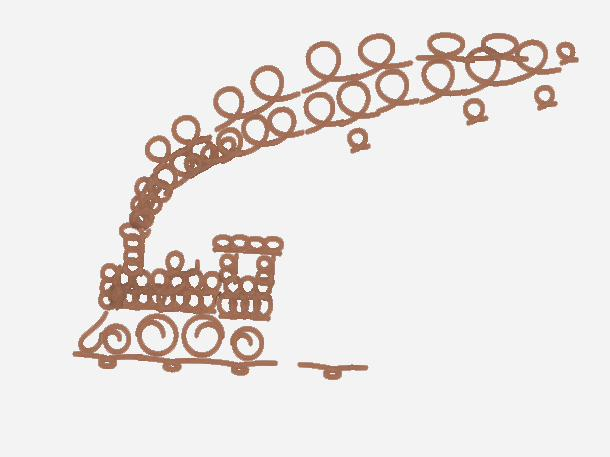

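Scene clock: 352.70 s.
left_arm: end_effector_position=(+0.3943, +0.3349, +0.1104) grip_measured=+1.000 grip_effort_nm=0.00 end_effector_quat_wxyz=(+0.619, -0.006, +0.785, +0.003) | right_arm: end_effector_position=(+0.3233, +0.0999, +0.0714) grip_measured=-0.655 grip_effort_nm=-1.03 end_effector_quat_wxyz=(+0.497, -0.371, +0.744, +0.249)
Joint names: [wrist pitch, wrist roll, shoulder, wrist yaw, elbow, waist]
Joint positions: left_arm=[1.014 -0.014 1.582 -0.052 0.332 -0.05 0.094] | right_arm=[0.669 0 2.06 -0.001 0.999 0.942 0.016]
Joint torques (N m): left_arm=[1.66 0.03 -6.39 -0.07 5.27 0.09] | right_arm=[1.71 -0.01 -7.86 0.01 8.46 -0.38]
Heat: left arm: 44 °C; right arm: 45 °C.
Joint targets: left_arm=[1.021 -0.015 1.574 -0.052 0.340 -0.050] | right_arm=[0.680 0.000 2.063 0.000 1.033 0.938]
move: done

Emit:
execute_actions([
  [[0,0,0,0,0,0,1,0,0,0.00151,0,0.00039,0.0009,-0.85],[0,0,0,0,0,0,1,0,0,0.00302,0,0.00078,0.0018,-0.85],[0,0,0,0,0,0,1,0,0,0.00453,0,0.00117,0.0027,-0.85],[0,0,0,0,0,0,1,0,0,0.00604,0,0.00156,0.0036,-0.85],[0,0,0,0,0,0,1,0,0,0.00755,0,0.00195,0.0045,-0.85],[0,0,0,0,0,0,1,0,0,0.00906,0,0.00234,0.0054,-0.85],[0,0,0,0,0,0,1,0,0,0.01057,0,0.00273,0.0063,-0.85],[0,0,0,0,0,0,1,0,0,0.01208,0,0.00312,0.0072,-0.85],[0,0,0,0,0,0,1,0,0,0.01359,0,0.00351,0.008553,-0.85],[0,0,0,0,0,0,1,0,0,0.0151,0,0.0039,0.009918,-0.85],[0,0,0,0,0,0,1,0,0,0.016167,0,0.005359,0.010038,-0.85],[0,0,0,0,0,0,1,0,0,0.017729,0,0.007503,-0.000197,-0.85],[0,0,0,0,0,0,1,0,0,0.019431,0,0.009838,-0.000766,-0.85],[0,0,0,0,0,0,1,0,0,0.021105,0,0.012136,-0.001611,-0.85],[0,0,0,0,0,0,1,0,0,0.022589,0,0.014172,-0.002651,-0.85]],
  [[0,0,0,0,0,0,1,0,0,0.001147,0,0.001573,-0.001132,-0.85],[0,0,0,0,0,0,1,0,0,0.001846,0,0.002532,-0.002246,-0.85],[0,0,0,0,0,0,1,0,0,0.002027,0,0.002781,-0.003234,-0.85],[0,0,0,0,0,0,1,0,0,-0.017626,0,-0.019804,-0.003996,-0.85],[0,0,0,0,0,0,1,0,0,-0.01848,0,-0.020975,-0.004461,-0.85],[0,0,0,0,0,0,1,0,0,-0.01975,0,-0.022718,-0.004581,-0.85],[0,0,0,0,0,0,1,0,0,-0.021312,0,-0.024861,0.005654,-0.85],[0,0,0,0,0,0,1,0,0,-0.023014,0,-0.027197,0.006222,-0.85],[0,0,0,0,0,0,1,0,0,-0.024688,0,-0.029494,0.007067,-0.85],[0,0,0,0,0,0,1,0,0,-0.026172,0,-0.03153,0.008107,-0.85],[0,0,0,0,0,0,1,0,0,-0.027319,0,-0.033104,0.00924,-0.85],[0,0,0,0,0,0,1,0,0,-0.028017,0,-0.034063,0.010354,-0.85],[0,0,0,0,0,0,1,0,0,-0.028199,0,-0.034312,0.011341,-0.85],[0,0,0,0,0,0,1,0,0,-0.008545,0,-0.011727,0.012104,-0.85],[0,0,0,0,0,0,1,0,0,-0.007692,0,-0.010556,0.012451,-0.85]],
  [[0,0,0,0,0,0,1,0,0,0.00127,0,0.001743,0,-0.85],[0,0,0,0,0,0,1,0,0,0.002103,0,0.002784,0,-0.85],[0,0,0,0,0,0,1,0,0,0.002103,0,0.002784,0,-0.85],[0,0,0,0,0,0,1,0,0,-0.017197,0,0.002784,0,-0.85],[0,0,0,0,0,0,1,0,0,-0.020197,0,0.002784,0,-0.85],[0,0,0,0,0,0,1,0,0,-0.023197,0,0.002784,0,-0.85],[0,0,0,0,0,0,1,0,0,-0.026197,0,0.002784,0,-0.85],[0,0,0,0,0,0,1,0,0,-0.029197,0,0.002784,0,-0.85],[0,0,0,0,0,0,1,0,0,-0.032197,0,0.002784,0,-0.85],[0,0,0,0,0,0,1,0,0,-0.035197,0,0.002784,0,-0.85],[0,0,0,0,0,0,1,0,0,-0.038197,0,0.002784,0,-0.85],[0,0,0,0,0,0,1,0,0,-0.041197,0,0.002784,0,-0.85],[0,0,0,0,0,0,1,0,0,-0.041197,0,0.002784,0,-0.85],[0,0,0,0,0,0,1,0,0,-0.041197,0,0.002784,0,-0.85],[0,0,0,0,0,0,1,0,0,-0.041197,0,0.002784,0,-0.85]],
  [[0,0,0,0,0,0,1,0,0,-0.000031,0,-0.000614,-0.000197,-0.85],[0,0,0,0,0,0,1,0,0,-0.000125,0,-0.002458,-0.000787,-0.85],[0,0,0,0,0,0,1,0,0,-0.000271,0,-0.005325,-0.001705,-0.85],[0,0,0,0,0,0,1,0,0,-0.000458,0,-0.009012,-0.002885,-0.85],[0,0,0,0,0,0,1,0,0,-0.000687,0,-0.013518,-0.004327,-0.85],[0,0,0,0,0,0,1,0,0,-0.000937,0,-0.018434,-0.0059,-0.85],[0,0,0,0,0,0,1,0,0,-0.001187,0,-0.02335,-0.007474,-0.85],[0,0,0,0,0,0,1,0,0,-0.001416,0,-0.027856,-0.008916,-0.85],[0,0,0,0,0,0,1,0,0,-0.001646,0,-0.032362,-0.010358,-0.85],[0,0,0,0,0,0,1,0,0,-0.001833,0,-0.036049,-0.011539,-0.85],[0,0,0,0,0,0,1,0,0,-0.001958,0,-0.038507,-0.012325,-0.85],[0,0,0,0,0,0,1,0,0,-0.002041,0,-0.040146,-0.01285,-0.85],[0,0,0,0,0,0,1,0,0,-0.002083,0,-0.040965,-0.013112,-0.85],[0,0,0,0,0,0,1,0,0,-0.002083,0,-0.040965,-0.013112,-0.85],[0,0,0,0,0,0,1,0,0,-0.002083,0,-0.040965,-0.013112,-0.85]],
  [[0,0,0,0,0,0,1,0,0,0.01771,0,0.01839,-0.000154,-0.85],[0,0,0,0,0,0,1,0,0,0.01922,0,0.01878,-0.000308,-0.85],[0,0,0,0,0,0,1,0,0,0.02073,0,0.01917,-0.000462,-0.85],[0,0,0,0,0,0,1,0,0,0.02224,0,0.01956,-0.000616,-0.85],[0,0,0,0,0,0,1,0,0,0.02375,0,0.01995,-0.00077,-0.85],[0,0,0,0,0,0,1,0,0,0.02526,0,0.02034,-0.000924,-0.85],[0,0,0,0,0,0,1,0,0,0.02677,0,0.02073,-0.001078,-0.85],[0,0,0,0,0,0,1,0,0,0.02828,0,0.02112,-0.001232,-0.85],[0,0,0,0,0,0,1,0,0,0.02979,0,0.02151,-0.002672,-0.85],[0,0,0,0,0,0,1,0,0,0.0313,0,0.0219,-0.003805,-0.85],[0,0,0,0,0,0,1,0,0,0.032401,0,0.02339,-0.004937,-0.85],[0,0,0,0,0,0,1,0,0,0.033501,0,0.02488,-0.004937,-0.85],[0,0,0,0,0,0,1,0,0,0.034602,0,0.02637,-0.004937,-0.85],[0,0,0,0,0,0,1,0,0,0.034602,0,0.02637,-0.004937,-0.85],[0,0,0,0,0,0,1,0,0,0.015302,0,0.02637,-0.004937,-0.85]],
  [[0,0,0,0,0,0,1,0,0,-0.003,0,0,0,-0.85],[0,0,0,0,0,0,1,0,0,-0.006,0,0,0,-0.85],[0,0,0,0,0,0,1,0,0,-0.009,0,0,0,-0.85],[0,0,0,0,0,0,1,0,0,-0.012,0,0,0,-0.85],[0,0,0,0,0,0,1,0,0,-0.015,0,0,0,-0.85],[0,0,0,0,0,0,1,0,0,-0.018,0,0,0,-0.85],[0,0,0,0,0,0,1,0,0,-0.021,0,0,0,-0.85],[0,0,0,0,0,0,1,0,0,-0.024,0,0,0,-0.85],[0,0,0,0,0,0,1,0,0,-0.027,0,0,0,-0.85],[0,0,0,0,0,0,1,0,0,-0.03,0,0,0,-0.85],[0,0,0,0,0,0,1,0,0,-0.03,0,0,0,-0.85],[0,0,0,0,0,0,1,0,0,-0.03,0,0,0,-0.85],[0,0,0,0,0,0,1,0,0,-0.03,0,0,0,-0.85],[0,0,0,0,0,0,1,0,0,-0.03,0,0,0,-0.85],[0,0,0,0,0,0,1,0,0,-0.03,0,0,0,-0.85]],
])

Scene clock: 357.57 s.
left_arm: end_effector_position=(+0.3943, +0.3349, +0.1104) grip_measured=+1.000 grip_effort_nm=0.00 end_effector_quat_wxyz=(+0.619, -0.006, +0.785, +0.003) | right_arm: end_effector_position=(+0.3299, +0.0930, +0.0984) grip_measured=-0.655 grip_effort_nm=-1.03 end_effector_quat_wxyz=(+0.517, -0.359, +0.735, +0.252)
Joint names: [wrist pitch, wrist roll, shoulder, wrist yaw, elbow, waist]
Joint positions: left_arm=[1.014 -0.014 1.582 -0.052 0.332 -0.05 0.094] | right_arm=[0.667 0 1.998 0.001 0.987 0.926 0.016]
Joint torques (N m): left_arm=[1.66 0.03 -6.39 -0.05 5.16 -0.09] | right_arm=[1.75 -0.01 -10.15 -0.01 8.09 -0.54]
Heat: left arm: 44 °C; right arm: 45 °C.
Joint targets: left_arm=[1.021 -0.015 1.574 -0.052 0.340 -0.050] | right_arm=[0.680 0.000 1.967 0.000 1.015 0.919]
Step readings (joint positions of left_arm | right_arm):
0: [1.014 -0.014 1.582 -0.052 0.332 -0.050] | [0.669 0.000 2.060 -0.001 0.999 0.942]
1: [1.014 -0.014 1.582 -0.052 0.332 -0.050] | [0.669 0.000 2.060 -0.001 0.999 0.942]
2: [1.014 -0.014 1.582 -0.052 0.332 -0.050] | [0.669 0.000 2.060 -0.001 0.999 0.942]
4: [1.014 -0.014 1.582 -0.052 0.332 -0.050] | [0.669 0.000 2.063 -0.001 1.001 0.942]
8: [1.014 -0.014 1.582 -0.052 0.332 -0.050] | [0.669 0.000 2.077 -0.001 1.007 0.943]
15: [1.014 -0.014 1.582 -0.052 0.332 -0.050] | [0.671 0.000 2.097 0.001 1.028 0.943]
16: [1.014 -0.014 1.582 -0.052 0.332 -0.050] | [0.671 0.000 2.100 0.001 1.032 0.942]
17: [1.014 -0.014 1.582 -0.052 0.332 -0.050] | [0.671 0.000 2.103 0.001 1.037 0.941]
19: [1.014 -0.014 1.582 -0.052 0.332 -0.050] | [0.671 0.000 2.106 0.001 1.040 0.937]
23: [1.014 -0.014 1.582 -0.052 0.332 -0.050] | [0.678 0.000 2.098 0.001 1.025 0.936]
30: [1.014 -0.014 1.582 -0.052 0.332 -0.050] | [0.679 0.000 2.083 0.001 1.006 0.947]
31: [1.014 -0.014 1.582 -0.052 0.332 -0.050] | [0.679 0.000 2.085 0.001 1.009 0.950]
32: [1.014 -0.014 1.582 -0.052 0.332 -0.050] | [0.679 0.000 2.088 0.001 1.012 0.951]
34: [1.014 -0.014 1.582 -0.052 0.332 -0.050] | [0.679 0.000 2.090 0.001 1.017 0.953]
38: [1.014 -0.014 1.582 -0.052 0.332 -0.050] | [0.675 0.000 2.085 0.001 1.017 0.953]
45: [1.014 -0.014 1.582 -0.052 0.332 -0.050] | [0.670 0.000 2.043 0.001 1.017 0.955]
46: [1.014 -0.014 1.582 -0.052 0.332 -0.050] | [0.670 0.000 2.039 0.001 1.017 0.955]
47: [1.014 -0.014 1.582 -0.052 0.332 -0.050] | [0.670 0.000 2.037 0.001 1.017 0.955]
49: [1.014 -0.014 1.582 -0.052 0.332 -0.050] | [0.670 0.000 2.036 0.001 1.017 0.955]
53: [1.014 -0.014 1.582 -0.052 0.332 -0.050] | [0.670 0.000 2.036 0.001 1.009 0.953]
60: [1.014 -0.014 1.582 -0.052 0.332 -0.050] | [0.665 0.000 2.034 0.001 0.959 0.938]
61: [1.014 -0.014 1.582 -0.052 0.332 -0.050] | [0.664 0.000 2.034 0.001 0.959 0.937]
62: [1.014 -0.014 1.582 -0.052 0.332 -0.050] | [0.664 0.000 2.036 0.001 0.960 0.936]
64: [1.014 -0.014 1.582 -0.052 0.332 -0.050] | [0.664 0.000 2.039 0.001 0.964 0.933]
68: [1.014 -0.014 1.582 -0.052 0.332 -0.050] | [0.664 0.000 2.050 0.001 0.971 0.932]
75: [1.014 -0.014 1.582 -0.052 0.332 -0.050] | [0.668 0.000 2.064 0.001 0.986 0.926]
76: [1.014 -0.014 1.582 -0.052 0.332 -0.050] | [0.668 0.000 2.064 0.001 0.987 0.926]
77: [1.014 -0.014 1.582 -0.052 0.332 -0.050] | [0.668 0.000 2.063 0.001 0.987 0.926]
79: [1.014 -0.014 1.582 -0.052 0.332 -0.050] | [0.668 0.000 2.059 0.001 0.987 0.926]
83: [1.014 -0.014 1.582 -0.052 0.332 -0.050] | [0.667 0.000 2.037 0.001 0.987 0.926]
90: [1.014 -0.014 1.582 -0.052 0.332 -0.050] | [0.667 0.000 1.998 0.001 0.987 0.926]

Emit:
move([
  [0,0,0,0,0,0,1,0,0,-0.06,0,-0.09,-0.021133,-0.85],
  [0,0,0,0,0,0,1,0,0,-0.109215,0,-0.183831,-0.001385,-0.85],
], blend=[0.03,0], speed=0.6)

Scene clock: 368.20 s.
left_arm: end_effector_position=(+0.3943, +0.3349, +0.1104) grip_measured=+1.000 grip_effort_nm=0.00 end_effector_quat_wxyz=(+0.619, -0.006, +0.785, +0.003) | right_arm: end_effector_position=(+0.2731, +0.0103, +0.0637) grip_measured=-0.655 grip_effort_nm=-1.03 end_effector_quat_wxyz=(+0.468, -0.370, +0.771, +0.224)
Joint names: [wrist pitch, wrist roll, shoulder, wrist yaw, elbow, waist]
Joint positions: left_arm=[1.014 -0.014 1.582 -0.052 0.332 -0.05 0.094] | right_arm=[0.665 0 1.754 0.003 0.608 0.913 0.016]
Joint torques (N m): left_arm=[1.7 0.03 -6.45 -0.06 5.26 -0.12] | right_arm=[1.71 -0.01 -7.92 -0.03 4.71 0.28]
Heat: left arm: 44 °C; right arm: 45 °C.
Joint targets: left_arm=[1.021 -0.015 1.574 -0.052 0.340 -0.050] | right_arm=[0.680 0.000 1.724 0.000 0.606 0.916]
move: done

Emit:
execute_actions([
  [[0,0,0,0,0,0,1,0,0,0.01771,0,0.01839,0.0009,-0.85],[0,0,0,0,0,0,1,0,0,0.01922,0,0.01878,0.0018,-0.85],[0,0,0,0,0,0,1,0,0,0.02073,0,0.01917,0.0027,-0.85],[0,0,0,0,0,0,1,0,0,0.02224,0,0.01956,0.0036,-0.85],[0,0,0,0,0,0,1,0,0,0.02375,0,0.01995,0.0045,-0.85],[0,0,0,0,0,0,1,0,0,0.02526,0,0.02034,0.0054,-0.85],[0,0,0,0,0,0,1,0,0,0.02677,0,0.02073,0.0063,-0.85],[0,0,0,0,0,0,1,0,0,0.02828,0,0.02112,0.008227,-0.85],[0,0,0,0,0,0,1,0,0,0.02979,0,0.02151,0.010154,-0.85],[0,0,0,0,0,0,1,0,0,0.0313,0,0.0219,0.012081,-0.85],[0,0,0,0,0,0,1,0,0,0.033565,0,0.024614,0.013109,-0.85],[0,0,0,0,0,0,1,0,0,0.03583,0,0.027327,0.014136,-0.85],[0,0,0,0,0,0,1,0,0,0.038095,0,0.030041,0.015163,-0.85],[0,0,0,0,0,0,1,0,0,0.04036,0,0.032754,0.01619,-0.85],[0,0,0,0,0,0,1,0,0,0.042624,0,0.035468,0.017217,-0.85]],
  [[0,0,0,0,0,0,1,0,0,0.002265,0,0.002713,0.001059,-0.85],[0,0,0,0,0,0,1,0,0,0.00453,0,0.005427,0.002295,-0.85],[0,0,0,0,0,0,1,0,0,0.006795,0,0.00814,0.003522,-0.85],[0,0,0,0,0,0,1,0,0,0.008486,0,0.010184,0.004552,-0.85],[0,0,0,0,0,0,1,0,0,0.009629,0,0.011567,0.005228,-0.85],[0,0,0,0,0,0,1,0,0,0.010051,0,0.012077,0.005447,-0.85],[0,0,0,0,0,0,1,0,0,-0.009613,0,-0.010463,-0.004823,-0.85],[0,0,0,0,0,0,1,0,0,-0.010707,0,-0.011786,-0.005543,-0.85],[0,0,0,0,0,0,1,0,0,-0.012366,0,-0.013791,-0.006601,-0.85],[0,0,0,0,0,0,1,0,0,-0.014335,0,-0.016172,-0.007838,-0.85],[0,0,0,0,0,0,1,0,0,-0.016316,0,-0.018568,-0.009065,-0.85],[0,0,0,0,0,0,1,0,0,-0.018007,0,-0.020612,-0.010095,-0.85],[0,0,0,0,0,0,1,0,0,-0.01915,0,-0.021994,-0.010771,-0.85],[0,0,0,0,0,0,1,0,0,-0.019572,0,-0.022505,-0.01099,-0.85],[0,0,0,0,0,0,1,0,0,0.000092,0,0.000036,-0.00072,-0.85]],
  [[0,0,0,0,0,0,1,0,0,0.001094,0,0.001323,0.00072,-0.85],[0,0,0,0,0,0,1,0,0,0.002753,0,0.003328,0.001633,-0.85],[0,0,0,0,0,0,1,0,0,0.004722,0,0.005709,0.002546,-0.85],[0,0,0,0,0,0,1,0,0,0.006703,0,0.008104,0.003459,-0.85],[0,0,0,0,0,0,1,0,0,0.008848,0,0.01073,0.004372,-0.85],[0,0,0,0,0,0,1,0,0,0.010993,0,0.013355,0.005284,-0.85],[0,0,0,0,0,0,1,0,0,0.013138,0,0.015981,0.006197,-0.85],[0,0,0,0,0,0,1,0,0,0.015284,0,0.018606,0.00711,-0.85],[0,0,0,0,0,0,1,0,0,0.017429,0,0.021232,0.008023,-0.85],[0,0,0,0,0,0,1,0,0,0.019574,0,0.023857,0.008023,-0.85],[0,0,0,0,0,0,1,0,0,0.021719,0,0.026483,0.008023,-0.85],[0,0,0,0,0,0,1,0,0,0.023864,0,0.029108,0.008023,-0.85],[0,0,0,0,0,0,1,0,0,0.023864,0,0.029108,0.008023,-0.85],[0,0,0,0,0,0,1,0,0,0.004564,0,0.029108,0.008023,-0.85],[0,0,0,0,0,0,1,0,0,0.001564,0,0.029108,0.008023,-0.85]],
  [[0,0,0,0,0,0,1,0,0,-0.003,0,0,0,-0.85],[0,0,0,0,0,0,1,0,0,-0.006,0,0,0,-0.85],[0,0,0,0,0,0,1,0,0,-0.009,0,0.000542,0.000153,-0.85],[0,0,0,0,0,0,1,0,0,-0.012,0,0.001807,0.000511,-0.85],[0,0,0,0,0,0,1,0,0,-0.015,0,0.003614,0.001022,-0.85],[0,0,0,0,0,0,1,0,0,-0.018,0,0.005782,0.001636,-0.85],[0,0,0,0,0,0,1,0,0,-0.0017,0,0.008132,0.0023,-0.85],[0,0,0,0,0,0,1,0,0,0.0015,0,0.010481,0.002964,-0.85],[0,0,0,0,0,0,1,0,0,0.006,0,0.012649,0.003578,-0.85],[0,0,0,0,0,0,1,0,0,0.0115,0,0.014817,0.004191,-0.85],[0,0,0,0,0,0,1,0,0,0.017,0,0.016444,0.004651,-0.85],[0,0,0,0,0,0,1,0,0,0.0215,0,0.017528,0.004958,-0.85],[0,0,0,0,0,0,1,0,0,0.024,0,0.01807,0.005111,-0.85],[0,0,0,0,0,0,1,0,0,0.024752,0,0.01807,0.005111,-0.85],[0,0,0,0,0,0,1,0,0,0.024752,0,0.01807,0.005111,-0.85]],
  [[0,0,0,0,0,0,1,0,0,0.00151,0,0.00039,0.000154,-0.85],[0,0,0,0,0,0,1,0,0,0.00302,0,0.00078,0.000308,-0.85],[0,0,0,0,0,0,1,0,0,0.00453,0,0.00117,0.000462,-0.85],[0,0,0,0,0,0,1,0,0,0.00604,0,0.00156,0.000616,-0.85],[0,0,0,0,0,0,1,0,0,0.00755,0,0.00195,0.00077,-0.85],[0,0,0,0,0,0,1,0,0,0.00906,0,0.00234,0.000924,-0.85],[0,0,0,0,0,0,1,0,0,0.01057,0,0.00273,0.001078,-0.85],[0,0,0,0,0,0,1,0,0,0.01208,0,0.00312,0.002039,-0.85],[0,0,0,0,0,0,1,0,0,0.01359,0,0.00351,0.003,-0.85],[0,0,0,0,0,0,1,0,0,0.0151,0,0.0039,0.003962,-0.85],[0,0,0,0,0,0,1,0,0,0.017202,0,0.006581,0.004769,-0.85],[0,0,0,0,0,0,1,0,0,0.019303,0,0.009261,0.005576,-0.85],[0,0,0,0,0,0,1,0,0,0.021405,0,0.011942,0.006383,-0.85],[0,0,0,0,0,0,1,0,0,0.023506,0,0.014623,0.007191,-0.85],[0,0,0,0,0,0,1,0,0,0.025608,0,0.017303,0.007998,-0.85]],
  [[0,0,0,0,0,0,1,0,0,0.002101,0,0.002681,0.000807,-0.85],[0,0,0,0,0,0,1,0,0,0.004203,0,0.005362,0.00171,-0.85],[0,0,0,0,0,0,1,0,0,0.006304,0,0.008042,0.002811,-0.85],[0,0,0,0,0,0,1,0,0,0.008406,0,0.010723,0.003943,-0.85],[0,0,0,0,0,0,1,0,0,0.010029,0,0.012814,0.004932,-0.85],[0,0,0,0,0,0,1,0,0,0.011136,0,0.01424,0.005629,-0.85],[0,0,0,0,0,0,1,0,0,0.011559,0,0.014784,0.005926,-0.85],[0,0,0,0,0,0,1,0,0,-0.008067,0,-0.007736,-0.00422,-0.85],[0,0,0,0,0,0,1,0,0,-0.009093,0,-0.009057,-0.004788,-0.85],[0,0,0,0,0,0,1,0,0,-0.010662,0,-0.011078,-0.005691,-0.85],[0,0,0,0,0,0,1,0,0,-0.012535,0,-0.01349,-0.006792,-0.85],[0,0,0,0,0,0,1,0,0,-0.014427,0,-0.015927,-0.007923,-0.85],[0,0,0,0,0,0,1,0,0,-0.01605,0,-0.018018,-0.008912,-0.85],[0,0,0,0,0,0,1,0,0,-0.017157,0,-0.019444,-0.009609,-0.85],[0,0,0,0,0,0,1,0,0,-0.01758,0,-0.019989,-0.009907,-0.85]],
  [[0,0,0,0,0,0,1,0,0,0.019626,0,0.022521,0.010146,-0.85],[0,0,0,0,0,0,1,0,0,0.020652,0,0.023842,0.010714,-0.85],[0,0,0,0,0,0,1,0,0,0.022221,0,0.025862,0.011475,-0.85],[0,0,0,0,0,0,1,0,0,0.024094,0,0.028275,0.012235,-0.85],[0,0,0,0,0,0,1,0,0,0.025986,0,0.030712,0.012996,-0.85],[0,0,0,0,0,0,1,0,0,0.028144,0,0.033548,0.013757,-0.85],[0,0,0,0,0,0,1,0,0,0.030302,0,0.036383,0.014518,-0.85],[0,0,0,0,0,0,1,0,0,0.032461,0,0.039219,0.015278,-0.85],[0,0,0,0,0,0,1,0,0,0.034619,0,0.042055,0.016039,-0.85],[0,0,0,0,0,0,1,0,0,0.036777,0,0.04489,0.0168,-0.85],[0,0,0,0,0,0,1,0,0,0.038935,0,0.047726,0.017561,-0.85],[0,0,0,0,0,0,1,0,0,0.041093,0,0.050562,0.018321,-0.85],[0,0,0,0,0,0,1,0,0,0.043252,0,0.053398,0.019082,-0.85],[0,0,0,0,0,0,1,0,0,0.04541,0,0.056233,0.019843,-0.85],[0,0,0,0,0,0,1,0,0,0.047568,0,0.059069,0.020603,-0.85]],
  [[0,0,0,0,0,0,1,0,0,0.002158,0,0.002836,0.000761,-0.85],[0,0,0,0,0,0,1,0,0,0.004317,0,0.005671,0.001522,-0.85],[0,0,0,0,0,0,1,0,0,0.006475,0,0.008507,0.002283,-0.85],[0,0,0,0,0,0,1,0,0,0.008633,0,0.011343,0.003043,-0.85],[0,0,0,0,0,0,1,0,0,0.010791,0,0.014178,0.003804,-0.85],[0,0,0,0,0,0,1,0,0,0.01295,0,0.017014,0.004621,-0.85],[0,0,0,0,0,0,1,0,0,0.015108,0,0.01985,0.005635,-0.85],[0,0,0,0,0,0,1,0,0,0.017266,0,0.022685,0.00669,-0.85],[0,0,0,0,0,0,1,0,0,0.018903,0,0.024874,0.007627,-0.85],[0,0,0,0,0,0,1,0,0,0.020039,0,0.026393,0.008302,-0.85],[0,0,0,0,0,0,1,0,0,0.020502,0,0.027012,0.008612,-0.85],[0,0,0,0,0,0,1,0,0,0.00092,0,0.004536,-0.001488,-0.85],[0,0,0,0,0,0,1,0,0,-0.000062,0,0.003223,-0.001985,-0.85],[0,0,0,0,0,0,1,0,0,-0.001595,0,0.001171,-0.002803,-0.85],[0,0,0,0,0,0,1,0,0,-0.003447,0,-0.001305,-0.003816,-0.85]],
  [[0,0,0,0,0,0,1,0,0,-0.001888,0,-0.002524,-0.001055,-0.85],[0,0,0,0,0,0,1,0,0,-0.003525,0,-0.004713,-0.001992,-0.85],[0,0,0,0,0,0,1,0,0,-0.004661,0,-0.006232,-0.002667,-0.85],[0,0,0,0,0,0,1,0,0,-0.005123,0,-0.006851,-0.002978,-0.85],[0,0,0,0,0,0,1,0,0,0.014458,0,0.015625,0.007123,-0.85],[0,0,0,0,0,0,1,0,0,0.01544,0,0.016938,0.00762,-0.85],[0,0,0,0,0,0,1,0,0,0.016974,0,0.018989,0.008302,-0.85],[0,0,0,0,0,0,1,0,0,0.018825,0,0.021465,0.008983,-0.85],[0,0,0,0,0,0,1,0,0,0.020713,0,0.02399,0.009665,-0.85],[0,0,0,0,0,0,1,0,0,0.022915,0,0.026984,0.010347,-0.85],[0,0,0,0,0,0,1,0,0,0.025117,0,0.029978,0.011028,-0.85],[0,0,0,0,0,0,1,0,0,0.027319,0,0.032971,0.01171,-0.85],[0,0,0,0,0,0,1,0,0,0.029521,0,0.035965,0.012392,-0.85],[0,0,0,0,0,0,1,0,0,0.031723,0,0.038959,0.013073,-0.85],[0,0,0,0,0,0,1,0,0,0.033925,0,0.041953,0.013755,-0.85]],
  [[0,0,0,0,0,0,1,0,0,0.002202,0,0.002994,0.000682,-0.85],[0,0,0,0,0,0,1,0,0,0.004405,0,0.005987,0.001363,-0.85],[0,0,0,0,0,0,1,0,0,0.006607,0,0.008981,0.002045,-0.85],[0,0,0,0,0,0,1,0,0,0.008809,0,0.011975,0.002726,-0.85],[0,0,0,0,0,0,1,0,0,0.011011,0,0.014969,0.003408,-0.85],[0,0,0,0,0,0,1,0,0,0.013213,0,0.017963,0.00409,-0.85],[0,0,0,0,0,0,1,0,0,0.015415,0,0.020956,0.004771,-0.85],[0,0,0,0,0,0,1,0,0,0.017617,0,0.02395,0.005453,-0.85],[0,0,0,0,0,0,1,0,0,0.019819,0,0.026944,0.006196,-0.85],[0,0,0,0,0,0,1,0,0,0.022021,0,0.029938,0.007133,-0.85],[0,0,0,0,0,0,1,0,0,0.024223,0,0.032932,0.008122,-0.85],[0,0,0,0,0,0,1,0,0,0.025893,0,0.035237,0.009011,-0.85],[0,0,0,0,0,0,1,0,0,0.02707,0,0.036862,0.009666,-0.85],[0,0,0,0,0,0,1,0,0,0.027576,0,0.03756,0.009986,-0.85],[0,0,0,0,0,0,1,0,0,0.008034,0,0.015126,-0.000076,-0.85]],
  [[0,0,0,0,0,0,1,0,0,-0.000954,0,-0.001317,-0.000436,-0.85],[0,0,0,0,0,0,1,0,0,-0.002475,0,-0.003416,-0.001179,-0.85],[0,0,0,0,0,0,1,0,0,-0.00433,0,-0.005977,-0.002116,-0.85],[0,0,0,0,0,0,1,0,0,-0.006238,0,-0.00861,-0.003105,-0.85],[0,0,0,0,0,0,1,0,0,-0.007908,0,-0.010915,-0.003994,-0.85],[0,0,0,0,0,0,1,0,0,-0.009085,0,-0.01254,-0.004649,-0.85],[0,0,0,0,0,0,1,0,0,-0.009591,0,-0.013239,-0.004969,-0.85],[0,0,0,0,0,0,1,0,0,0.009951,0,0.009196,0.005093,-0.85],[0,0,0,0,0,0,1,0,0,0.010905,0,0.010513,0.005529,-0.85],[0,0,0,0,0,0,1,0,0,0.012426,0,0.012612,0.006095,-0.85],[0,0,0,0,0,0,1,0,0,0.014281,0,0.015173,0.006662,-0.85],[0,0,0,0,0,0,1,0,0,0.016189,0,0.017806,0.007228,-0.85],[0,0,0,0,0,0,1,0,0,0.01824,0,0.020652,0.007794,-0.85],[0,0,0,0,0,0,1,0,0,0.02029,0,0.023498,0.00836,-0.85],[0,0,0,0,0,0,1,0,0,0.022341,0,0.026344,0.008927,-0.85]],
  [[0,0,0,0,0,0,1,0,0,0.00205,0,0.002846,0.000566,-0.85],[0,0,0,0,0,0,1,0,0,0.004101,0,0.005693,0.001132,-0.85],[0,0,0,0,0,0,1,0,0,0.006151,0,0.008539,0.001132,-0.85],[0,0,0,0,0,0,1,0,0,0.008202,0,0.011385,0.001132,-0.85],[0,0,0,0,0,0,1,0,0,0.010252,0,0.014231,0.001132,-0.85],[0,0,0,0,0,0,1,0,0,0.010252,0,0.014231,0.001132,-0.85],[0,0,0,0,0,0,1,0,0,-0.009048,0,0.014231,0.001132,-0.85],[0,0,0,0,0,0,1,0,0,-0.012048,0,0.014231,0.001132,-0.85],[0,0,0,0,0,0,1,0,0,-0.015048,0,0.014231,0.001132,-0.85],[0,0,0,0,0,0,1,0,0,-0.018048,0,0.014231,0.001132,-0.85],[0,0,0,0,0,0,1,0,0,-0.021048,0,0.014231,0.001132,-0.85],[0,0,0,0,0,0,1,0,0,-0.024048,0,0.014231,0.001132,-0.85],[0,0,0,0,0,0,1,0,0,-0.027048,0,0.014231,0.001132,-0.85],[0,0,0,0,0,0,1,0,0,-0.030048,0,0.014231,0.001132,-0.85],[0,0,0,0,0,0,1,0,0,-0.033048,0,0.014231,0.001132,-0.85]],
])

Scene clock: 378.30 s.
left_arm: end_effector_position=(+0.3943, +0.3349, +0.1104) grip_measured=+1.000 grip_effort_nm=0.00 end_effector_quat_wxyz=(+0.619, -0.006, +0.785, +0.003) | right_arm: end_effector_position=(+0.2819, +0.1572, +0.0922) grip_measured=-0.655 grip_effort_nm=-1.03 end_effector_quat_wxyz=(+0.505, -0.405, +0.706, +0.289)
Joint names: [wrist pitch, wrist roll, shoulder, wrist yaw, elbow, waist]
Joint positions: left_arm=[1.014 -0.014 1.582 -0.052 0.332 -0.05 0.094] | right_arm=[0.669 0 2.097 0.005 1.098 1.062 0.016]
Joint torques (N m): left_arm=[1.69 0.05 -6.41 -0.05 5.11 0.05] | right_arm=[1.73 -0.01 -11 -0.05 8.54 0.5]
Heat: left arm: 44 °C; right arm: 45 °C.
Joint targets: left_arm=[1.021 -0.015 1.574 -0.052 0.340 -0.050] | right_arm=[0.680 0.000 2.063 0.000 1.130 1.068]
Step readings (joint positions of left_arm | right_arm):
0: [1.014 -0.014 1.582 -0.052 0.332 -0.050] | [0.665 0.000 1.754 0.003 0.608 0.913]
1: [1.014 -0.014 1.582 -0.052 0.332 -0.050] | [0.665 0.000 1.755 0.003 0.609 0.913]
2: [1.014 -0.014 1.582 -0.052 0.332 -0.050] | [0.665 0.000 1.757 0.003 0.611 0.913]
4: [1.014 -0.014 1.582 -0.052 0.332 -0.050] | [0.665 0.000 1.763 0.003 0.616 0.915]
8: [1.014 -0.014 1.582 -0.052 0.332 -0.050] | [0.666 0.000 1.775 0.003 0.623 0.922]
15: [1.014 -0.014 1.582 -0.052 0.332 -0.050] | [0.670 0.000 1.800 0.003 0.649 0.943]
16: [1.014 -0.014 1.582 -0.052 0.332 -0.050] | [0.670 0.000 1.805 0.003 0.655 0.946]
17: [1.014 -0.014 1.582 -0.052 0.332 -0.050] | [0.670 0.000 1.811 0.003 0.662 0.948]
19: [1.014 -0.014 1.582 -0.052 0.332 -0.050] | [0.670 0.000 1.821 0.003 0.673 0.953]
23: [1.014 -0.014 1.582 -0.052 0.332 -0.050] | [0.673 0.000 1.828 0.003 0.681 0.953]
30: [1.014 -0.014 1.582 -0.052 0.332 -0.050] | [0.675 0.000 1.803 0.003 0.650 0.942]
31: [1.014 -0.014 1.582 -0.052 0.332 -0.050] | [0.675 0.000 1.805 0.003 0.653 0.945]
32: [1.014 -0.014 1.582 -0.052 0.332 -0.050] | [0.675 0.000 1.809 0.004 0.657 0.946]
34: [1.014 -0.014 1.582 -0.052 0.332 -0.050] | [0.675 0.000 1.817 0.004 0.667 0.948]
38: [1.014 -0.014 1.582 -0.052 0.332 -0.050] | [0.675 0.000 1.837 0.004 0.691 0.958]
45: [1.014 -0.014 1.582 -0.052 0.332 -0.050] | [0.675 0.000 1.860 0.004 0.722 0.965]
46: [1.014 -0.014 1.582 -0.052 0.332 -0.050] | [0.675 0.000 1.858 0.004 0.722 0.965]
47: [1.014 -0.014 1.582 -0.052 0.332 -0.050] | [0.673 0.000 1.854 0.004 0.722 0.965]
49: [1.014 -0.014 1.582 -0.052 0.332 -0.050] | [0.671 0.000 1.845 0.004 0.722 0.965]
53: [1.014 -0.014 1.582 -0.052 0.332 -0.050] | [0.671 0.000 1.829 0.004 0.732 0.969]
60: [1.014 -0.014 1.582 -0.052 0.332 -0.050] | [0.671 0.000 1.867 0.004 0.763 0.975]
61: [1.014 -0.014 1.582 -0.052 0.332 -0.050] | [0.670 0.000 1.872 0.004 0.763 0.976]
62: [1.014 -0.014 1.582 -0.052 0.332 -0.050] | [0.668 0.000 1.877 0.004 0.763 0.976]
64: [1.014 -0.014 1.582 -0.052 0.332 -0.050] | [0.668 0.000 1.883 0.004 0.763 0.977]
68: [1.014 -0.014 1.582 -0.052 0.332 -0.050] | [0.669 0.000 1.894 0.004 0.764 0.979]
75: [1.014 -0.014 1.582 -0.052 0.332 -0.050] | [0.670 0.000 1.917 0.004 0.792 0.988]
76: [1.014 -0.014 1.582 -0.052 0.332 -0.050] | [0.670 0.000 1.921 0.004 0.798 0.991]
77: [1.014 -0.014 1.582 -0.052 0.332 -0.050] | [0.670 0.000 1.926 0.004 0.804 0.993]
79: [1.014 -0.014 1.582 -0.052 0.332 -0.050] | [0.670 0.000 1.935 0.004 0.816 0.997]
83: [1.014 -0.014 1.582 -0.052 0.332 -0.050] | [0.670 0.000 1.948 0.004 0.832 1.002]
90: [1.014 -0.014 1.582 -0.052 0.332 -0.050] | [0.676 0.000 1.926 0.004 0.800 0.990]
91: [1.014 -0.014 1.582 -0.052 0.332 -0.050] | [0.676 0.000 1.926 0.004 0.800 0.990]
92: [1.014 -0.014 1.582 -0.052 0.332 -0.050] | [0.676 0.000 1.928 0.004 0.803 0.993]
94: [1.014 -0.014 1.582 -0.052 0.332 -0.050] | [0.676 0.000 1.934 0.004 0.810 0.994]
98: [1.014 -0.014 1.582 -0.052 0.332 -0.050] | [0.676 0.000 1.950 0.004 0.832 1.000]
105: [1.014 -0.014 1.582 -0.052 0.332 -0.050] | [0.676 0.000 1.985 0.004 0.877 1.014]
106: [1.014 -0.014 1.582 -0.052 0.332 -0.050] | [0.676 0.000 1.989 0.004 0.882 1.016]
107: [1.014 -0.014 1.582 -0.052 0.332 -0.050] | [0.676 0.000 1.994 0.004 0.889 1.017]
109: [1.014 -0.014 1.582 -0.052 0.332 -0.050] | [0.676 0.000 2.003 0.004 0.901 1.021]
113: [1.014 -0.014 1.582 -0.052 0.332 -0.050] | [0.676 0.000 2.023 0.004 0.926 1.027]
120: [1.014 -0.014 1.582 -0.052 0.332 -0.050] | [0.678 0.000 2.030 0.004 0.934 1.027]
121: [1.014 -0.014 1.582 -0.052 0.332 -0.050] | [0.678 0.000 2.027 0.004 0.929 1.026]
122: [1.014 -0.014 1.582 -0.052 0.332 -0.050] | [0.678 0.000 2.023 0.004 0.924 1.025]
124: [1.014 -0.014 1.582 -0.052 0.332 -0.050] | [0.678 0.000 2.016 0.004 0.914 1.021]
128: [1.014 -0.014 1.582 -0.052 0.332 -0.050] | [0.678 0.000 2.021 0.005 0.922 1.025]
135: [1.014 -0.014 1.582 -0.052 0.332 -0.050] | [0.678 0.000 2.052 0.005 0.965 1.036]
136: [1.014 -0.014 1.582 -0.052 0.332 -0.050] | [0.678 0.000 2.057 0.005 0.971 1.038]
137: [1.014 -0.014 1.582 -0.052 0.332 -0.050] | [0.678 0.000 2.062 0.005 0.978 1.040]
139: [1.014 -0.014 1.582 -0.052 0.332 -0.050] | [0.678 0.000 2.072 0.005 0.991 1.043]
143: [1.014 -0.014 1.582 -0.052 0.332 -0.050] | [0.678 0.000 2.092 0.005 1.018 1.048]
150: [1.014 -0.014 1.582 -0.052 0.332 -0.050] | [0.678 0.000 2.119 0.005 1.056 1.057]
151: [1.014 -0.014 1.582 -0.052 0.332 -0.050] | [0.678 0.000 2.119 0.005 1.053 1.055]
152: [1.014 -0.014 1.582 -0.052 0.332 -0.050] | [0.679 0.000 2.117 0.005 1.050 1.053]
154: [1.014 -0.014 1.582 -0.052 0.332 -0.050] | [0.680 0.000 2.112 0.005 1.043 1.052]
158: [1.014 -0.014 1.582 -0.052 0.332 -0.050] | [0.680 0.000 2.100 0.004 1.026 1.047]
165: [1.014 -0.014 1.582 -0.052 0.332 -0.050] | [0.680 0.000 2.120 0.005 1.056 1.055]
166: [1.014 -0.014 1.582 -0.052 0.332 -0.050] | [0.680 0.000 2.125 0.005 1.063 1.056]
167: [1.014 -0.014 1.582 -0.052 0.332 -0.050] | [0.680 0.000 2.130 0.005 1.070 1.058]
169: [1.014 -0.014 1.582 -0.052 0.332 -0.050] | [0.680 0.000 2.139 0.005 1.082 1.061]
173: [1.014 -0.014 1.582 -0.052 0.332 -0.050] | [0.680 0.000 2.149 0.005 1.098 1.062]
180: [1.014 -0.014 1.582 -0.052 0.332 -0.050] | [0.670 0.000 2.124 0.005 1.098 1.062]

Emit:
execute_actions([
  [[0,0,0,0,0,0,1,0,0,0.000367,0,-0.000407,-0.000416,-0.85],[0,0,0,0,0,0,1,0,0,0.001467,0,-0.001627,-0.001662,-0.85],[0,0,0,0,0,0,1,0,0,0.003178,0,-0.003525,-0.003601,-0.85],[0,0,0,0,0,0,1,0,0,0.005378,0,-0.005966,-0.006094,-0.85],[0,0,0,0,0,0,1,0,0,0.008068,0,-0.008949,-0.009141,-0.85],[0,0,0,0,0,0,1,0,0,0.011001,0,-0.012203,-0.012465,-0.85],[0,0,0,0,0,0,1,0,0,0.013935,0,-0.015457,-0.01579,-0.85],[0,0,0,0,0,0,1,0,0,0.016624,0,-0.01844,-0.018837,-0.85],[0,0,0,0,0,0,1,0,0,0.019313,0,-0.021422,-0.021884,-0.85],[0,0,0,0,0,0,1,0,0,0.021513,0,-0.023863,-0.024377,-0.85],[0,0,0,0,0,0,1,0,0,0.02298,0,-0.02549,-0.026039,-0.85],[0,0,0,0,0,0,1,0,0,0.023958,0,-0.026575,-0.027147,-0.85],[0,0,0,0,0,0,1,0,0,0.024447,0,-0.027117,-0.027701,-0.85],[0,0,0,0,0,0,1,0,0,0.024447,0,-0.027117,-0.027701,-0.85],[0,0,0,0,0,0,1,0,0,0.024447,0,-0.027117,-0.027701,-0.85]],
  [[0,0,0,0,0,0,1,0,0,0.00151,0,0.01839,0.000854,-0.85],[0,0,0,0,0,0,1,0,0,0.00302,0,0.01878,0.001708,-0.85],[0,0,0,0,0,0,1,0,0,0.00453,0,0.01917,0.002562,-0.85],[0,0,0,0,0,0,1,0,0,0.00604,0,0.01956,0.003416,-0.85],[0,0,0,0,0,0,1,0,0,0.00755,0,0.01995,0.00427,-0.85],[0,0,0,0,0,0,1,0,0,0.00906,0,0.02034,0.005124,-0.85],[0,0,0,0,0,0,1,0,0,0.01057,0,0.02073,0.005978,-0.85],[0,0,0,0,0,0,1,0,0,0.01208,0,0.02112,0.006832,-0.85],[0,0,0,0,0,0,1,0,0,0.01359,0,0.02151,0.009159,-0.85],[0,0,0,0,0,0,1,0,0,0.0151,0,0.0219,0.011542,-0.85],[0,0,0,0,0,0,1,0,0,0.015646,0,0.022663,0.013038,-0.85],[0,0,0,0,0,0,1,0,0,0.016368,0,0.023672,0.014552,-0.85],[0,0,0,0,0,0,1,0,0,0.017271,0,0.024933,0.016157,-0.85],[0,0,0,0,0,0,1,0,0,0.018237,0,0.026283,0.017814,-0.85],[0,0,0,0,0,0,1,0,0,0.019209,0,0.027641,0.019506,-0.85]],
  [[0,0,0,0,0,0,1,0,0,0.000865,0,0.001209,0.001687,-0.85],[0,0,0,0,0,0,1,0,0,0.001569,0,0.002193,0.003369,-0.85],[0,0,0,0,0,0,1,0,0,0.001999,0,0.002793,0.004845,-0.85],[0,0,0,0,0,0,1,0,0,0.002011,0,0.00281,0.005855,-0.85],[0,0,0,0,0,0,1,0,0,-0.017892,0,-0.020133,0.005951,-0.85],[0,0,0,0,0,0,1,0,0,-0.019486,0,-0.022359,-0.004907,-0.85],[0,0,0,0,0,0,1,0,0,-0.021791,0,-0.02558,-0.006265,-0.85],[0,0,0,0,0,0,1,0,0,-0.023841,0,-0.028444,-0.007798,-0.85],[0,0,0,0,0,0,1,0,0,-0.025345,0,-0.030546,-0.009433,-0.85],[0,0,0,0,0,0,1,0,0,-0.026414,0,-0.03204,-0.010737,-0.85],[0,0,0,0,0,0,1,0,0,-0.026961,0,-0.032804,-0.010737,-0.85],[0,0,0,0,0,0,1,0,0,-0.027051,0,-0.032929,-0.010737,-0.85],[0,0,0,0,0,0,1,0,0,-0.027051,0,-0.032929,-0.010737,-0.85],[0,0,0,0,0,0,1,0,0,-0.032051,0,-0.032929,-0.010737,-0.85],[0,0,0,0,0,0,1,0,0,-0.035051,0,-0.032929,-0.010737,-0.85]],
  [[0,0,0,0,0,0,1,0,0,-0.0029,0,0,0,-0.85],[0,0,0,0,0,0,1,0,0,-0.0058,0,0,0,-0.85],[0,0,0,0,0,0,1,0,0,-0.0087,0,-0.000551,0.000309,-0.85],[0,0,0,0,0,0,1,0,0,-0.0116,0,-0.001836,0.001032,-0.85],[0,0,0,0,0,0,1,0,0,-0.0145,0,-0.003672,0.002063,-0.85],[0,0,0,0,0,0,1,0,0,-0.017418,0,-0.005875,0.003301,-0.85],[0,0,0,0,0,0,1,0,0,-0.017418,0,-0.008262,0.004642,-0.85],[0,0,0,0,0,0,1,0,0,-0.017418,0,-0.010649,0.005983,-0.85],[0,0,0,0,0,0,1,0,0,-0.017418,0,-0.012852,0.007221,-0.85],[0,0,0,0,0,0,1,0,0,-0.017418,0,-0.015055,0.008459,-0.85],[0,0,0,0,0,0,1,0,0,-0.017418,0,-0.016708,0.009388,-0.85],[0,0,0,0,0,0,1,0,0,-0.017418,0,-0.017809,0.010007,-0.85],[0,0,0,0,0,0,1,0,0,-0.017418,0,-0.01836,0.010316,-0.85],[0,0,0,0,0,0,1,0,0,-0.017418,0,-0.01836,0.010316,-0.85],[0,0,0,0,0,0,1,0,0,-0.017418,0,-0.01836,0.010316,-0.85]],
  [[0,0,0,0,0,0,1,0,0,0.01771,0,0.01839,0.000154,-0.85],[0,0,0,0,0,0,1,0,0,0.01922,0,0.01878,0.000308,-0.85],[0,0,0,0,0,0,1,0,0,0.02073,0,0.01917,0.000462,-0.85],[0,0,0,0,0,0,1,0,0,0.02224,0,0.01956,0.000616,-0.85],[0,0,0,0,0,0,1,0,0,0.02375,0,0.01995,0.00077,-0.85],[0,0,0,0,0,0,1,0,0,0.02526,0,0.02034,0.000924,-0.85],[0,0,0,0,0,0,1,0,0,0.02677,0,0.02073,0.001078,-0.85],[0,0,0,0,0,0,1,0,0,0.02828,0,0.02112,0.001232,-0.85],[0,0,0,0,0,0,1,0,0,0.02979,0,0.02151,0.001896,-0.85],[0,0,0,0,0,0,1,0,0,0.0313,0,0.0219,0.002187,-0.85],[0,0,0,0,0,0,1,0,0,0.033413,0,0.024817,-0.00806,-0.85],[0,0,0,0,0,0,1,0,0,0.035656,0,0.027913,-0.008674,-0.85],[0,0,0,0,0,0,1,0,0,0.037876,0,0.030977,-0.009612,-0.85],[0,0,0,0,0,0,1,0,0,0.039922,0,0.033801,-0.010811,-0.85],[0,0,0,0,0,0,1,0,0,0.041653,0,0.036191,-0.01219,-0.85]],
  [[0,0,0,0,0,0,1,0,0,0.001301,0,0.001795,-0.001463,-0.85],[0,0,0,0,0,0,1,0,0,0.00208,0,0.00287,-0.002912,-0.85],[0,0,0,0,0,0,1,0,0,0.002286,0,0.003155,-0.004247,-0.85],[0,0,0,0,0,0,1,0,0,-0.017395,0,-0.019472,-0.005378,-0.85],[0,0,0,0,0,0,1,0,0,-0.018338,0,-0.020773,-0.006228,-0.85],[0,0,0,0,0,0,1,0,0,-0.019779,0,-0.022762,-0.006739,-0.85],[0,0,0,0,0,0,1,0,0,-0.021618,0,-0.0253,-0.006875,-0.85],[0,0,0,0,0,0,1,0,0,-0.023731,0,-0.028217,0.003372,-0.85],[0,0,0,0,0,0,1,0,0,-0.025975,0,-0.031314,0.003986,-0.85],[0,0,0,0,0,0,1,0,0,-0.028194,0,-0.034378,0.004924,-0.85],[0,0,0,0,0,0,1,0,0,-0.03024,0,-0.037201,0.006123,-0.85],[0,0,0,0,0,0,1,0,0,-0.031972,0,-0.039591,0.007501,-0.85],[0,0,0,0,0,0,1,0,0,-0.033272,0,-0.041386,0.008965,-0.85],[0,0,0,0,0,0,1,0,0,-0.034051,0,-0.042462,0.010413,-0.85],[0,0,0,0,0,0,1,0,0,-0.034257,0,-0.042746,0.011749,-0.85]],
  [[0,0,0,0,0,0,1,0,0,0.019681,0,0.022626,0.001131,-0.85],[0,0,0,0,0,0,1,0,0,0.020624,0,0.023928,0.001981,-0.85],[0,0,0,0,0,0,1,0,0,0.022065,0,0.025916,0.002285,-0.85],[0,0,0,0,0,0,1,0,0,0.023904,0,0.028455,-0.007794,-0.85],[0,0,0,0,0,0,1,0,0,0.026089,0,0.031471,-0.00822,-0.85],[0,0,0,0,0,0,1,0,0,0.028235,0,0.034433,-0.008944,-0.85],[0,0,0,0,0,0,1,0,0,0.030194,0,0.037138,-0.009886,-0.85],[0,0,0,0,0,0,1,0,0,0.031838,0,0.039407,-0.01096,-0.85],[0,0,0,0,0,0,1,0,0,0.033074,0,0.041113,-0.012442,-0.85],[0,0,0,0,0,0,1,0,0,0.033845,0,0.042177,-0.013801,-0.85],[0,0,0,0,0,0,1,0,0,0.034126,0,0.042565,-0.014876,-0.85],[0,0,0,0,0,0,1,0,0,0.014319,0,0.019765,-0.015562,-0.85],[0,0,0,0,0,0,1,0,0,0.013193,0,0.01821,-0.015875,-0.85],[0,0,0,0,0,0,1,0,0,0.011666,0,0.016103,-0.015888,-0.85],[0,0,0,0,0,0,1,0,0,0.010034,0,0.013849,-0.005525,-0.85]],
  [[0,0,0,0,0,0,1,0,0,-0.001742,0,-0.002403,0.000705,-0.85],[0,0,0,0,0,0,1,0,0,-0.003321,0,-0.004583,0.001614,-0.85],[0,0,0,0,0,0,1,0,0,-0.004537,0,-0.006261,0.001614,-0.85],[0,0,0,0,0,0,1,0,0,-0.005294,0,-0.007306,0.001614,-0.85],[0,0,0,0,0,0,1,0,0,-0.005294,0,-0.007306,0.001614,-0.85],[0,0,0,0,0,0,1,0,0,-0.010294,0,-0.007306,0.001614,-0.85],[0,0,0,0,0,0,1,0,0,-0.013294,0,-0.007306,0.001614,-0.85],[0,0,0,0,0,0,1,0,0,-0.016294,0,-0.007306,0.001614,-0.85],[0,0,0,0,0,0,1,0,0,-0.019294,0,-0.008268,0.001313,-0.85],[0,0,0,0,0,0,1,0,0,-0.022294,0,-0.010832,0.000511,-0.85],[0,0,0,0,0,0,1,0,0,-0.025294,0,-0.014679,-0.000692,-0.85],[0,0,0,0,0,0,1,0,0,-0.028294,0,-0.019167,-0.002096,-0.85],[0,0,0,0,0,0,1,0,0,-0.031294,0,-0.023975,-0.003601,-0.85],[0,0,0,0,0,0,1,0,0,-0.034294,0,-0.028463,-0.005004,-0.85],[0,0,0,0,0,0,1,0,0,-0.037294,0,-0.03263,-0.006308,-0.85]],
  [[0,0,0,0,0,0,1,0,0,-0.002,0,-0.003526,-0.001103,-0.85],[0,0,0,0,0,0,1,0,0,-0.003674,0,-0.00577,-0.001805,-0.85],[0,0,0,0,0,0,1,0,0,-0.003674,0,-0.006732,-0.002106,-0.85],[0,0,0,0,0,0,1,0,0,-0.003674,0,-0.006732,-0.002106,-0.85],[0,0,0,0,0,0,1,0,0,-0.003674,0,-0.006732,-0.002106,-0.85],[0,0,0,0,0,0,1,0,0,0.014036,0,0.011658,-0.001252,-0.85],[0,0,0,0,0,0,1,0,0,0.015546,0,0.012048,-0.000398,-0.85],[0,0,0,0,0,0,1,0,0,0.017056,0,0.012438,0.000456,-0.85],[0,0,0,0,0,0,1,0,0,0.018566,0,0.012828,0.00131,-0.85],[0,0,0,0,0,0,1,0,0,0.020076,0,0.013218,0.002164,-0.85],[0,0,0,0,0,0,1,0,0,0.021586,0,0.013608,0.003018,-0.85],[0,0,0,0,0,0,1,0,0,0.023096,0,0.013998,0.003872,-0.85],[0,0,0,0,0,0,1,0,0,0.024606,0,0.014388,0.004726,-0.85],[0,0,0,0,0,0,1,0,0,0.026116,0,0.014778,0.006226,-0.85],[0,0,0,0,0,0,1,0,0,0.027626,0,0.015168,0.007423,-0.85]],
  [[0,0,0,0,0,0,1,0,0,0.00221,0,0.003,0.000027,-0.85],[0,0,0,0,0,0,1,0,0,0.004564,0,0.006195,-0.010265,-0.85],[0,0,0,0,0,0,1,0,0,0.006971,0,0.009464,-0.010862,-0.85],[0,0,0,0,0,0,1,0,0,0.00934,0,0.012679,-0.011743,-0.85],[0,0,0,0,0,0,1,0,0,0.011579,0,0.015719,-0.012874,-0.85],[0,0,0,0,0,0,1,0,0,0.013602,0,0.018465,-0.01421,-0.85],[0,0,0,0,0,0,1,0,0,0.015331,0,0.020812,-0.015701,-0.85],[0,0,0,0,0,0,1,0,0,0.0167,0,0.02267,-0.01729,-0.85],[0,0,0,0,0,0,1,0,0,0.017656,0,0.023969,-0.018915,-0.85],[0,0,0,0,0,0,1,0,0,0.018163,0,0.024657,-0.020514,-0.85],[0,0,0,0,0,0,1,0,0,0.018201,0,0.024708,-0.022026,-0.85],[0,0,0,0,0,0,1,0,0,-0.001532,0,0.00202,-0.023391,-0.85],[0,0,0,0,0,0,1,0,0,-0.002418,0,0.000818,-0.024559,-0.85],[0,0,0,0,0,0,1,0,0,-0.003725,0,-0.000956,-0.025483,-0.85],[0,0,0,0,0,0,1,0,0,-0.0054,0,-0.003231,-0.02613,-0.85]],
  [[0,0,0,0,0,0,1,0,0,-0.001981,0,-0.002689,-0.000343,-0.85],[0,0,0,0,0,0,1,0,0,-0.004191,0,-0.005689,-0.000369,-0.85],[0,0,0,0,0,0,1,0,0,-0.006545,0,-0.008884,0.009923,-0.85],[0,0,0,0,0,0,1,0,0,-0.008953,0,-0.012153,0.01052,-0.85],[0,0,0,0,0,0,1,0,0,-0.011321,0,-0.015368,0.011401,-0.85],[0,0,0,0,0,0,1,0,0,-0.01356,0,-0.018408,0.012531,-0.85],[0,0,0,0,0,0,1,0,0,-0.015583,0,-0.021154,0.013868,-0.85],[0,0,0,0,0,0,1,0,0,-0.017312,0,-0.023501,0.015359,-0.85],[0,0,0,0,0,0,1,0,0,-0.018681,0,-0.025359,0.016948,-0.85],[0,0,0,0,0,0,1,0,0,-0.019637,0,-0.026658,0.018573,-0.85],[0,0,0,0,0,0,1,0,0,-0.020144,0,-0.027346,0.020172,-0.85],[0,0,0,0,0,0,1,0,0,-0.020182,0,-0.027397,0.021683,-0.85],[0,0,0,0,0,0,1,0,0,-0.000449,0,-0.004709,0.023049,-0.85],[0,0,0,0,0,0,1,0,0,0.000437,0,-0.003507,0.024216,-0.85],[0,0,0,0,0,0,1,0,0,0.001743,0,-0.001733,0.025141,-0.85]],
  [[0,0,0,0,0,0,1,0,0,0.001676,0,0.002275,0.000437,-0.85],[0,0,0,0,0,0,1,0,0,0.003657,0,0.004964,0.000512,-0.85],[0,0,0,0,0,0,1,0,0,0.00613,0,0.008321,-0.009764,-0.85],[0,0,0,0,0,0,1,0,0,0.008606,0,0.011682,-0.010356,-0.85],[0,0,0,0,0,0,1,0,0,0.010973,0,0.014896,-0.011211,-0.85],[0,0,0,0,0,0,1,0,0,0.013126,0,0.017819,-0.012475,-0.85],[0,0,0,0,0,0,1,0,0,0.014983,0,0.020339,-0.013919,-0.85],[0,0,0,0,0,0,1,0,0,0.016678,0,0.022641,-0.01555,-0.85],[0,0,0,0,0,0,1,0,0,0.017809,0,0.024176,-0.01714,-0.85],[0,0,0,0,0,0,1,0,0,0.018355,0,0.024918,-0.018664,-0.85],[0,0,0,0,0,0,1,0,0,-0.001056,0,0.002667,-0.0199,-0.85],[0,0,0,0,0,0,1,0,0,-0.001824,0,0.001623,-0.020814,-0.85],[0,0,0,0,0,0,1,0,0,-0.003132,0,-0.000152,-0.021343,-0.85],[0,0,0,0,0,0,1,0,0,-0.004919,0,-0.002578,-0.0217,-0.85],[0,0,0,0,0,0,1,0,0,-0.00685,0,-0.0052,-0.01161,-0.85]],
  [[0,0,0,0,0,0,1,0,0,-0.002021,0,-0.002742,0.000511,-0.85],[0,0,0,0,0,0,1,0,0,-0.004088,0,-0.005548,0.001387,-0.85],[0,0,0,0,0,0,1,0,0,-0.005993,0,-0.008134,0.002535,-0.85],[0,0,0,0,0,0,1,0,0,-0.007555,0,-0.010255,0.002535,-0.85],[0,0,0,0,0,0,1,0,0,-0.008628,0,-0.011713,0.002535,-0.85],[0,0,0,0,0,0,1,0,0,-0.008628,0,-0.011713,0.002535,-0.85],[0,0,0,0,0,0,1,0,0,-0.013628,0,-0.011713,0.002535,-0.85],[0,0,0,0,0,0,1,0,0,-0.016628,0,-0.011713,0.002535,-0.85],[0,0,0,0,0,0,1,0,0,-0.019628,0,-0.011713,0.002535,-0.85],[0,0,0,0,0,0,1,0,0,-0.022628,0,-0.011713,0.002535,-0.85],[0,0,0,0,0,0,1,0,0,-0.025628,0,-0.011713,0.002535,-0.85],[0,0,0,0,0,0,1,0,0,-0.028628,0,-0.011713,0.002535,-0.85],[0,0,0,0,0,0,1,0,0,-0.031628,0,-0.011713,0.002535,-0.85],[0,0,0,0,0,0,1,0,0,-0.034628,0,-0.011713,0.002535,-0.85],[0,0,0,0,0,0,1,0,0,-0.034628,0,-0.011713,0.002535,-0.85]],
])

Scene clock: 397.00 s.
left_arm: end_effector_position=(+0.3943, +0.3349, +0.1104) grip_measured=+1.000 grip_effort_nm=0.00 end_effector_quat_wxyz=(+0.619, -0.006, +0.785, +0.003) | right_arm: end_effector_position=(+0.2877, +0.1115, +0.0871) grip_measured=-0.655 grip_effort_nm=-1.03 end_effector_quat_wxyz=(+0.497, -0.392, +0.726, +0.268)
Joint names: [wrist pitch, wrist roll, shoulder, wrist yaw, elbow, waist]
Joint positions: left_arm=[1.014 -0.014 1.582 -0.052 0.332 -0.05 0.094] | right_arm=[0.671 0 1.992 0.004 0.95 1.01 0.016]
Joint torques (N m): left_arm=[1.65 0.03 -6.41 -0.04 5.03 -0.2] | right_arm=[1.71 -0.01 -10.13 -0.04 5.07 0.5]
Heat: left arm: 44 °C; right arm: 45 °C.
Joint targets: left_arm=[1.021 -0.015 1.574 -0.052 0.340 -0.050] | right_arm=[0.680 0.000 1.960 0.000 0.945 1.016]
Step readings (joint positions of left_arm | right_arm):
0: [1.014 -0.014 1.582 -0.052 0.332 -0.050] | [0.669 0.000 2.097 0.005 1.098 1.062]
1: [1.014 -0.014 1.582 -0.052 0.332 -0.050] | [0.669 0.000 2.097 0.005 1.098 1.062]
2: [1.014 -0.014 1.582 -0.052 0.332 -0.050] | [0.669 0.000 2.097 0.005 1.098 1.062]
4: [1.014 -0.014 1.582 -0.052 0.332 -0.050] | [0.669 0.000 2.097 0.005 1.098 1.062]
8: [1.014 -0.014 1.582 -0.052 0.332 -0.050] | [0.669 0.000 2.097 0.004 1.098 1.051]
15: [1.014 -0.014 1.582 -0.052 0.332 -0.050] | [0.669 0.000 2.111 0.004 1.077 1.012]
16: [1.014 -0.014 1.582 -0.052 0.332 -0.050] | [0.668 0.000 2.114 0.004 1.077 1.008]
17: [1.014 -0.014 1.582 -0.052 0.332 -0.050] | [0.667 0.000 2.118 0.005 1.077 1.005]
19: [1.014 -0.014 1.582 -0.052 0.332 -0.050] | [0.667 0.000 2.123 0.005 1.077 1.005]
23: [1.014 -0.014 1.582 -0.052 0.332 -0.050] | [0.667 0.000 2.133 0.005 1.080 1.011]
30: [1.014 -0.014 1.582 -0.052 0.332 -0.050] | [0.668 0.000 2.146 0.005 1.098 1.033]
31: [1.014 -0.014 1.582 -0.052 0.332 -0.050] | [0.668 0.000 2.148 0.005 1.100 1.038]
32: [1.014 -0.014 1.582 -0.052 0.332 -0.050] | [0.668 0.000 2.150 0.005 1.103 1.043]
34: [1.014 -0.014 1.582 -0.052 0.332 -0.050] | [0.668 0.000 2.153 0.005 1.107 1.051]
38: [1.014 -0.014 1.582 -0.052 0.332 -0.050] | [0.676 0.000 2.147 0.004 1.092 1.050]
45: [1.014 -0.014 1.582 -0.052 0.332 -0.050] | [0.678 0.000 2.128 0.003 1.069 1.033]
46: [1.014 -0.014 1.582 -0.052 0.332 -0.050] | [0.678 0.000 2.125 0.003 1.067 1.033]
47: [1.014 -0.014 1.582 -0.052 0.332 -0.050] | [0.676 0.000 2.122 0.003 1.065 1.032]
49: [1.014 -0.014 1.582 -0.052 0.332 -0.050] | [0.674 0.000 2.113 0.003 1.061 1.031]
53: [1.014 -0.014 1.582 -0.052 0.332 -0.050] | [0.673 0.000 2.087 0.003 1.049 1.032]
60: [1.014 -0.014 1.582 -0.052 0.332 -0.050] | [0.671 0.000 2.076 0.003 1.024 1.041]
61: [1.014 -0.014 1.582 -0.052 0.332 -0.050] | [0.670 0.000 2.077 0.003 1.023 1.042]
62: [1.014 -0.014 1.582 -0.052 0.332 -0.050] | [0.670 0.000 2.079 0.003 1.023 1.043]
64: [1.014 -0.014 1.582 -0.052 0.332 -0.050] | [0.670 0.000 2.082 0.003 1.025 1.044]
68: [1.014 -0.014 1.582 -0.052 0.332 -0.050] | [0.670 0.000 2.094 0.003 1.030 1.045]
75: [1.014 -0.014 1.582 -0.052 0.332 -0.050] | [0.671 0.000 2.119 0.003 1.058 1.037]
76: [1.014 -0.014 1.582 -0.052 0.332 -0.050] | [0.671 0.000 2.123 0.003 1.064 1.034]
77: [1.014 -0.014 1.582 -0.052 0.332 -0.050] | [0.671 0.000 2.127 0.003 1.069 1.031]
79: [1.014 -0.014 1.582 -0.052 0.332 -0.050] | [0.671 0.000 2.129 0.003 1.073 1.024]
83: [1.014 -0.014 1.582 -0.052 0.332 -0.050] | [0.678 0.000 2.122 0.003 1.057 1.017]
90: [1.014 -0.014 1.582 -0.052 0.332 -0.050] | [0.680 0.000 2.094 0.004 1.018 1.032]
91: [1.014 -0.014 1.582 -0.052 0.332 -0.050] | [0.680 0.000 2.093 0.004 1.017 1.035]
92: [1.014 -0.014 1.582 -0.052 0.332 -0.050] | [0.680 0.000 2.094 0.004 1.020 1.039]
94: [1.014 -0.014 1.582 -0.052 0.332 -0.050] | [0.680 0.000 2.098 0.004 1.027 1.041]
98: [1.014 -0.014 1.582 -0.052 0.332 -0.050] | [0.680 0.000 2.115 0.003 1.050 1.037]
105: [1.014 -0.014 1.582 -0.052 0.332 -0.050] | [0.681 0.000 2.121 0.003 1.054 1.023]
106: [1.014 -0.014 1.582 -0.052 0.332 -0.050] | [0.681 0.000 2.117 0.003 1.049 1.026]
107: [1.014 -0.014 1.582 -0.052 0.332 -0.050] | [0.681 0.000 2.113 0.004 1.044 1.026]
109: [1.014 -0.014 1.582 -0.052 0.332 -0.050] | [0.681 0.000 2.106 0.004 1.035 1.028]
113: [1.014 -0.014 1.582 -0.052 0.332 -0.050] | [0.680 0.000 2.095 0.004 1.025 1.033]
120: [1.014 -0.014 1.582 -0.052 0.332 -0.050] | [0.676 0.000 2.049 0.004 0.984 1.032]
121: [1.014 -0.014 1.582 -0.052 0.332 -0.050] | [0.676 0.000 2.042 0.004 0.975 1.029]
122: [1.014 -0.014 1.582 -0.052 0.332 -0.050] | [0.676 0.000 2.035 0.004 0.967 1.027]
124: [1.014 -0.014 1.582 -0.052 0.332 -0.050] | [0.676 0.000 2.029 0.004 0.956 1.026]
128: [1.014 -0.014 1.582 -0.052 0.332 -0.050] | [0.674 0.000 2.029 0.004 0.953 1.025]
135: [1.014 -0.014 1.582 -0.052 0.332 -0.050] | [0.674 0.000 2.049 0.004 0.961 1.028]
136: [1.014 -0.014 1.582 -0.052 0.332 -0.050] | [0.675 0.000 2.051 0.004 0.964 1.030]
137: [1.014 -0.014 1.582 -0.052 0.332 -0.050] | [0.675 0.000 2.054 0.004 0.969 1.028]
139: [1.014 -0.014 1.582 -0.052 0.332 -0.050] | [0.675 0.000 2.063 0.004 0.981 1.022]
143: [1.014 -0.014 1.582 -0.052 0.332 -0.050] | [0.675 0.000 2.083 0.004 1.008 1.016]
150: [1.014 -0.014 1.582 -0.052 0.332 -0.050] | [0.678 0.000 2.085 0.004 1.008 0.990]
151: [1.014 -0.014 1.582 -0.052 0.332 -0.050] | [0.678 0.000 2.082 0.004 1.003 0.988]
152: [1.014 -0.014 1.582 -0.052 0.332 -0.050] | [0.679 0.000 2.078 0.004 0.997 0.987]
154: [1.014 -0.014 1.582 -0.052 0.332 -0.050] | [0.679 0.000 2.069 0.004 0.985 0.992]
158: [1.014 -0.014 1.582 -0.052 0.332 -0.050] | [0.679 0.000 2.048 0.004 0.957 0.998]
165: [1.014 -0.014 1.582 -0.052 0.332 -0.050] | [0.679 0.000 2.039 0.004 0.947 1.025]
166: [1.014 -0.014 1.582 -0.052 0.332 -0.050] | [0.679 0.000 2.042 0.004 0.951 1.027]
167: [1.014 -0.014 1.582 -0.052 0.332 -0.050] | [0.679 0.000 2.046 0.004 0.955 1.029]
169: [1.014 -0.014 1.582 -0.052 0.332 -0.050] | [0.679 0.000 2.054 0.004 0.966 1.026]
173: [1.014 -0.014 1.582 -0.052 0.332 -0.050] | [0.679 0.000 2.074 0.003 0.994 1.018]
180: [1.014 -0.014 1.582 -0.052 0.332 -0.050] | [0.680 0.000 2.076 0.003 0.993 0.998]
181: [1.014 -0.014 1.582 -0.052 0.332 -0.050] | [0.680 0.000 2.072 0.003 0.988 1.000]
182: [1.014 -0.014 1.582 -0.052 0.332 -0.050] | [0.680 0.000 2.067 0.004 0.982 1.000]
184: [1.014 -0.014 1.582 -0.052 0.332 -0.050] | [0.680 0.000 2.058 0.004 0.970 1.003]
The list stops here: 2 later lines are left out.

Emit:
move(target=[0,0,0,0,0,0,1,0,0,-0.005,0,0,-0.33,-0.85], speed=0.9, cameras=["cam_above"])

Emit:
zoom_image(camera="cam_above", region=[205, 285, 375, 385])

Emit:
zoom_image(camera="cam_above", region=[180, 185, 480, 425])

Scene clock: 398.93 s.
left_arm: end_effector_position=(+0.3943, +0.3349, +0.1104) grip_measured=+1.000 grip_effort_nm=0.00 end_effector_quat_wxyz=(+0.619, -0.006, +0.785, +0.003) | right_arm: end_effector_position=(+0.5137, -0.2000, +0.0893) grip_measured=-0.655 grip_effort_nm=-1.03 end_effector_quat_wxyz=(+0.562, -0.105, +0.818, +0.071)
Joint names: [wrist pitch, wrist roll, shoulder, wrist yaw, elbow, waist]
Joint positions: left_arm=[1.014 -0.014 1.582 -0.052 0.332 -0.05 0.094] | right_arm=[0.671 0 1.988 0.009 0.95 0.278 0.016]
Joint torques (N m): left_arm=[1.67 0.02 -6.46 -0.05 5.27 -0.13] | right_arm=[1.71 -0.01 -10.63 -0.08 5.11 0.28]
Heat: left arm: 44 °C; right arm: 45 °C.
Joint targets: left_arm=[1.021 -0.015 1.574 -0.052 0.340 -0.050] | right_arm=[0.680 0.000 1.949 0.000 0.945 0.282]
move: off_target (right_arm); right_arm: the shoulder is farthest, 0.039 rad from its target
Images, in order (width x height): cam_above 672x504.

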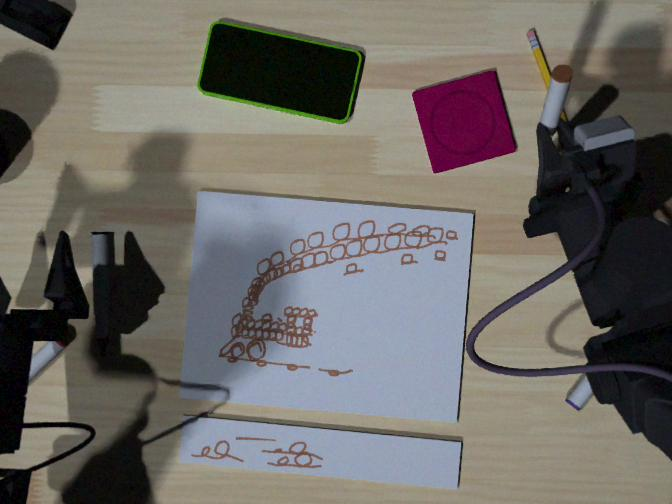

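Scaled by 2.965 from the camera's 672x504 image, which has a finer 960x720 frame.

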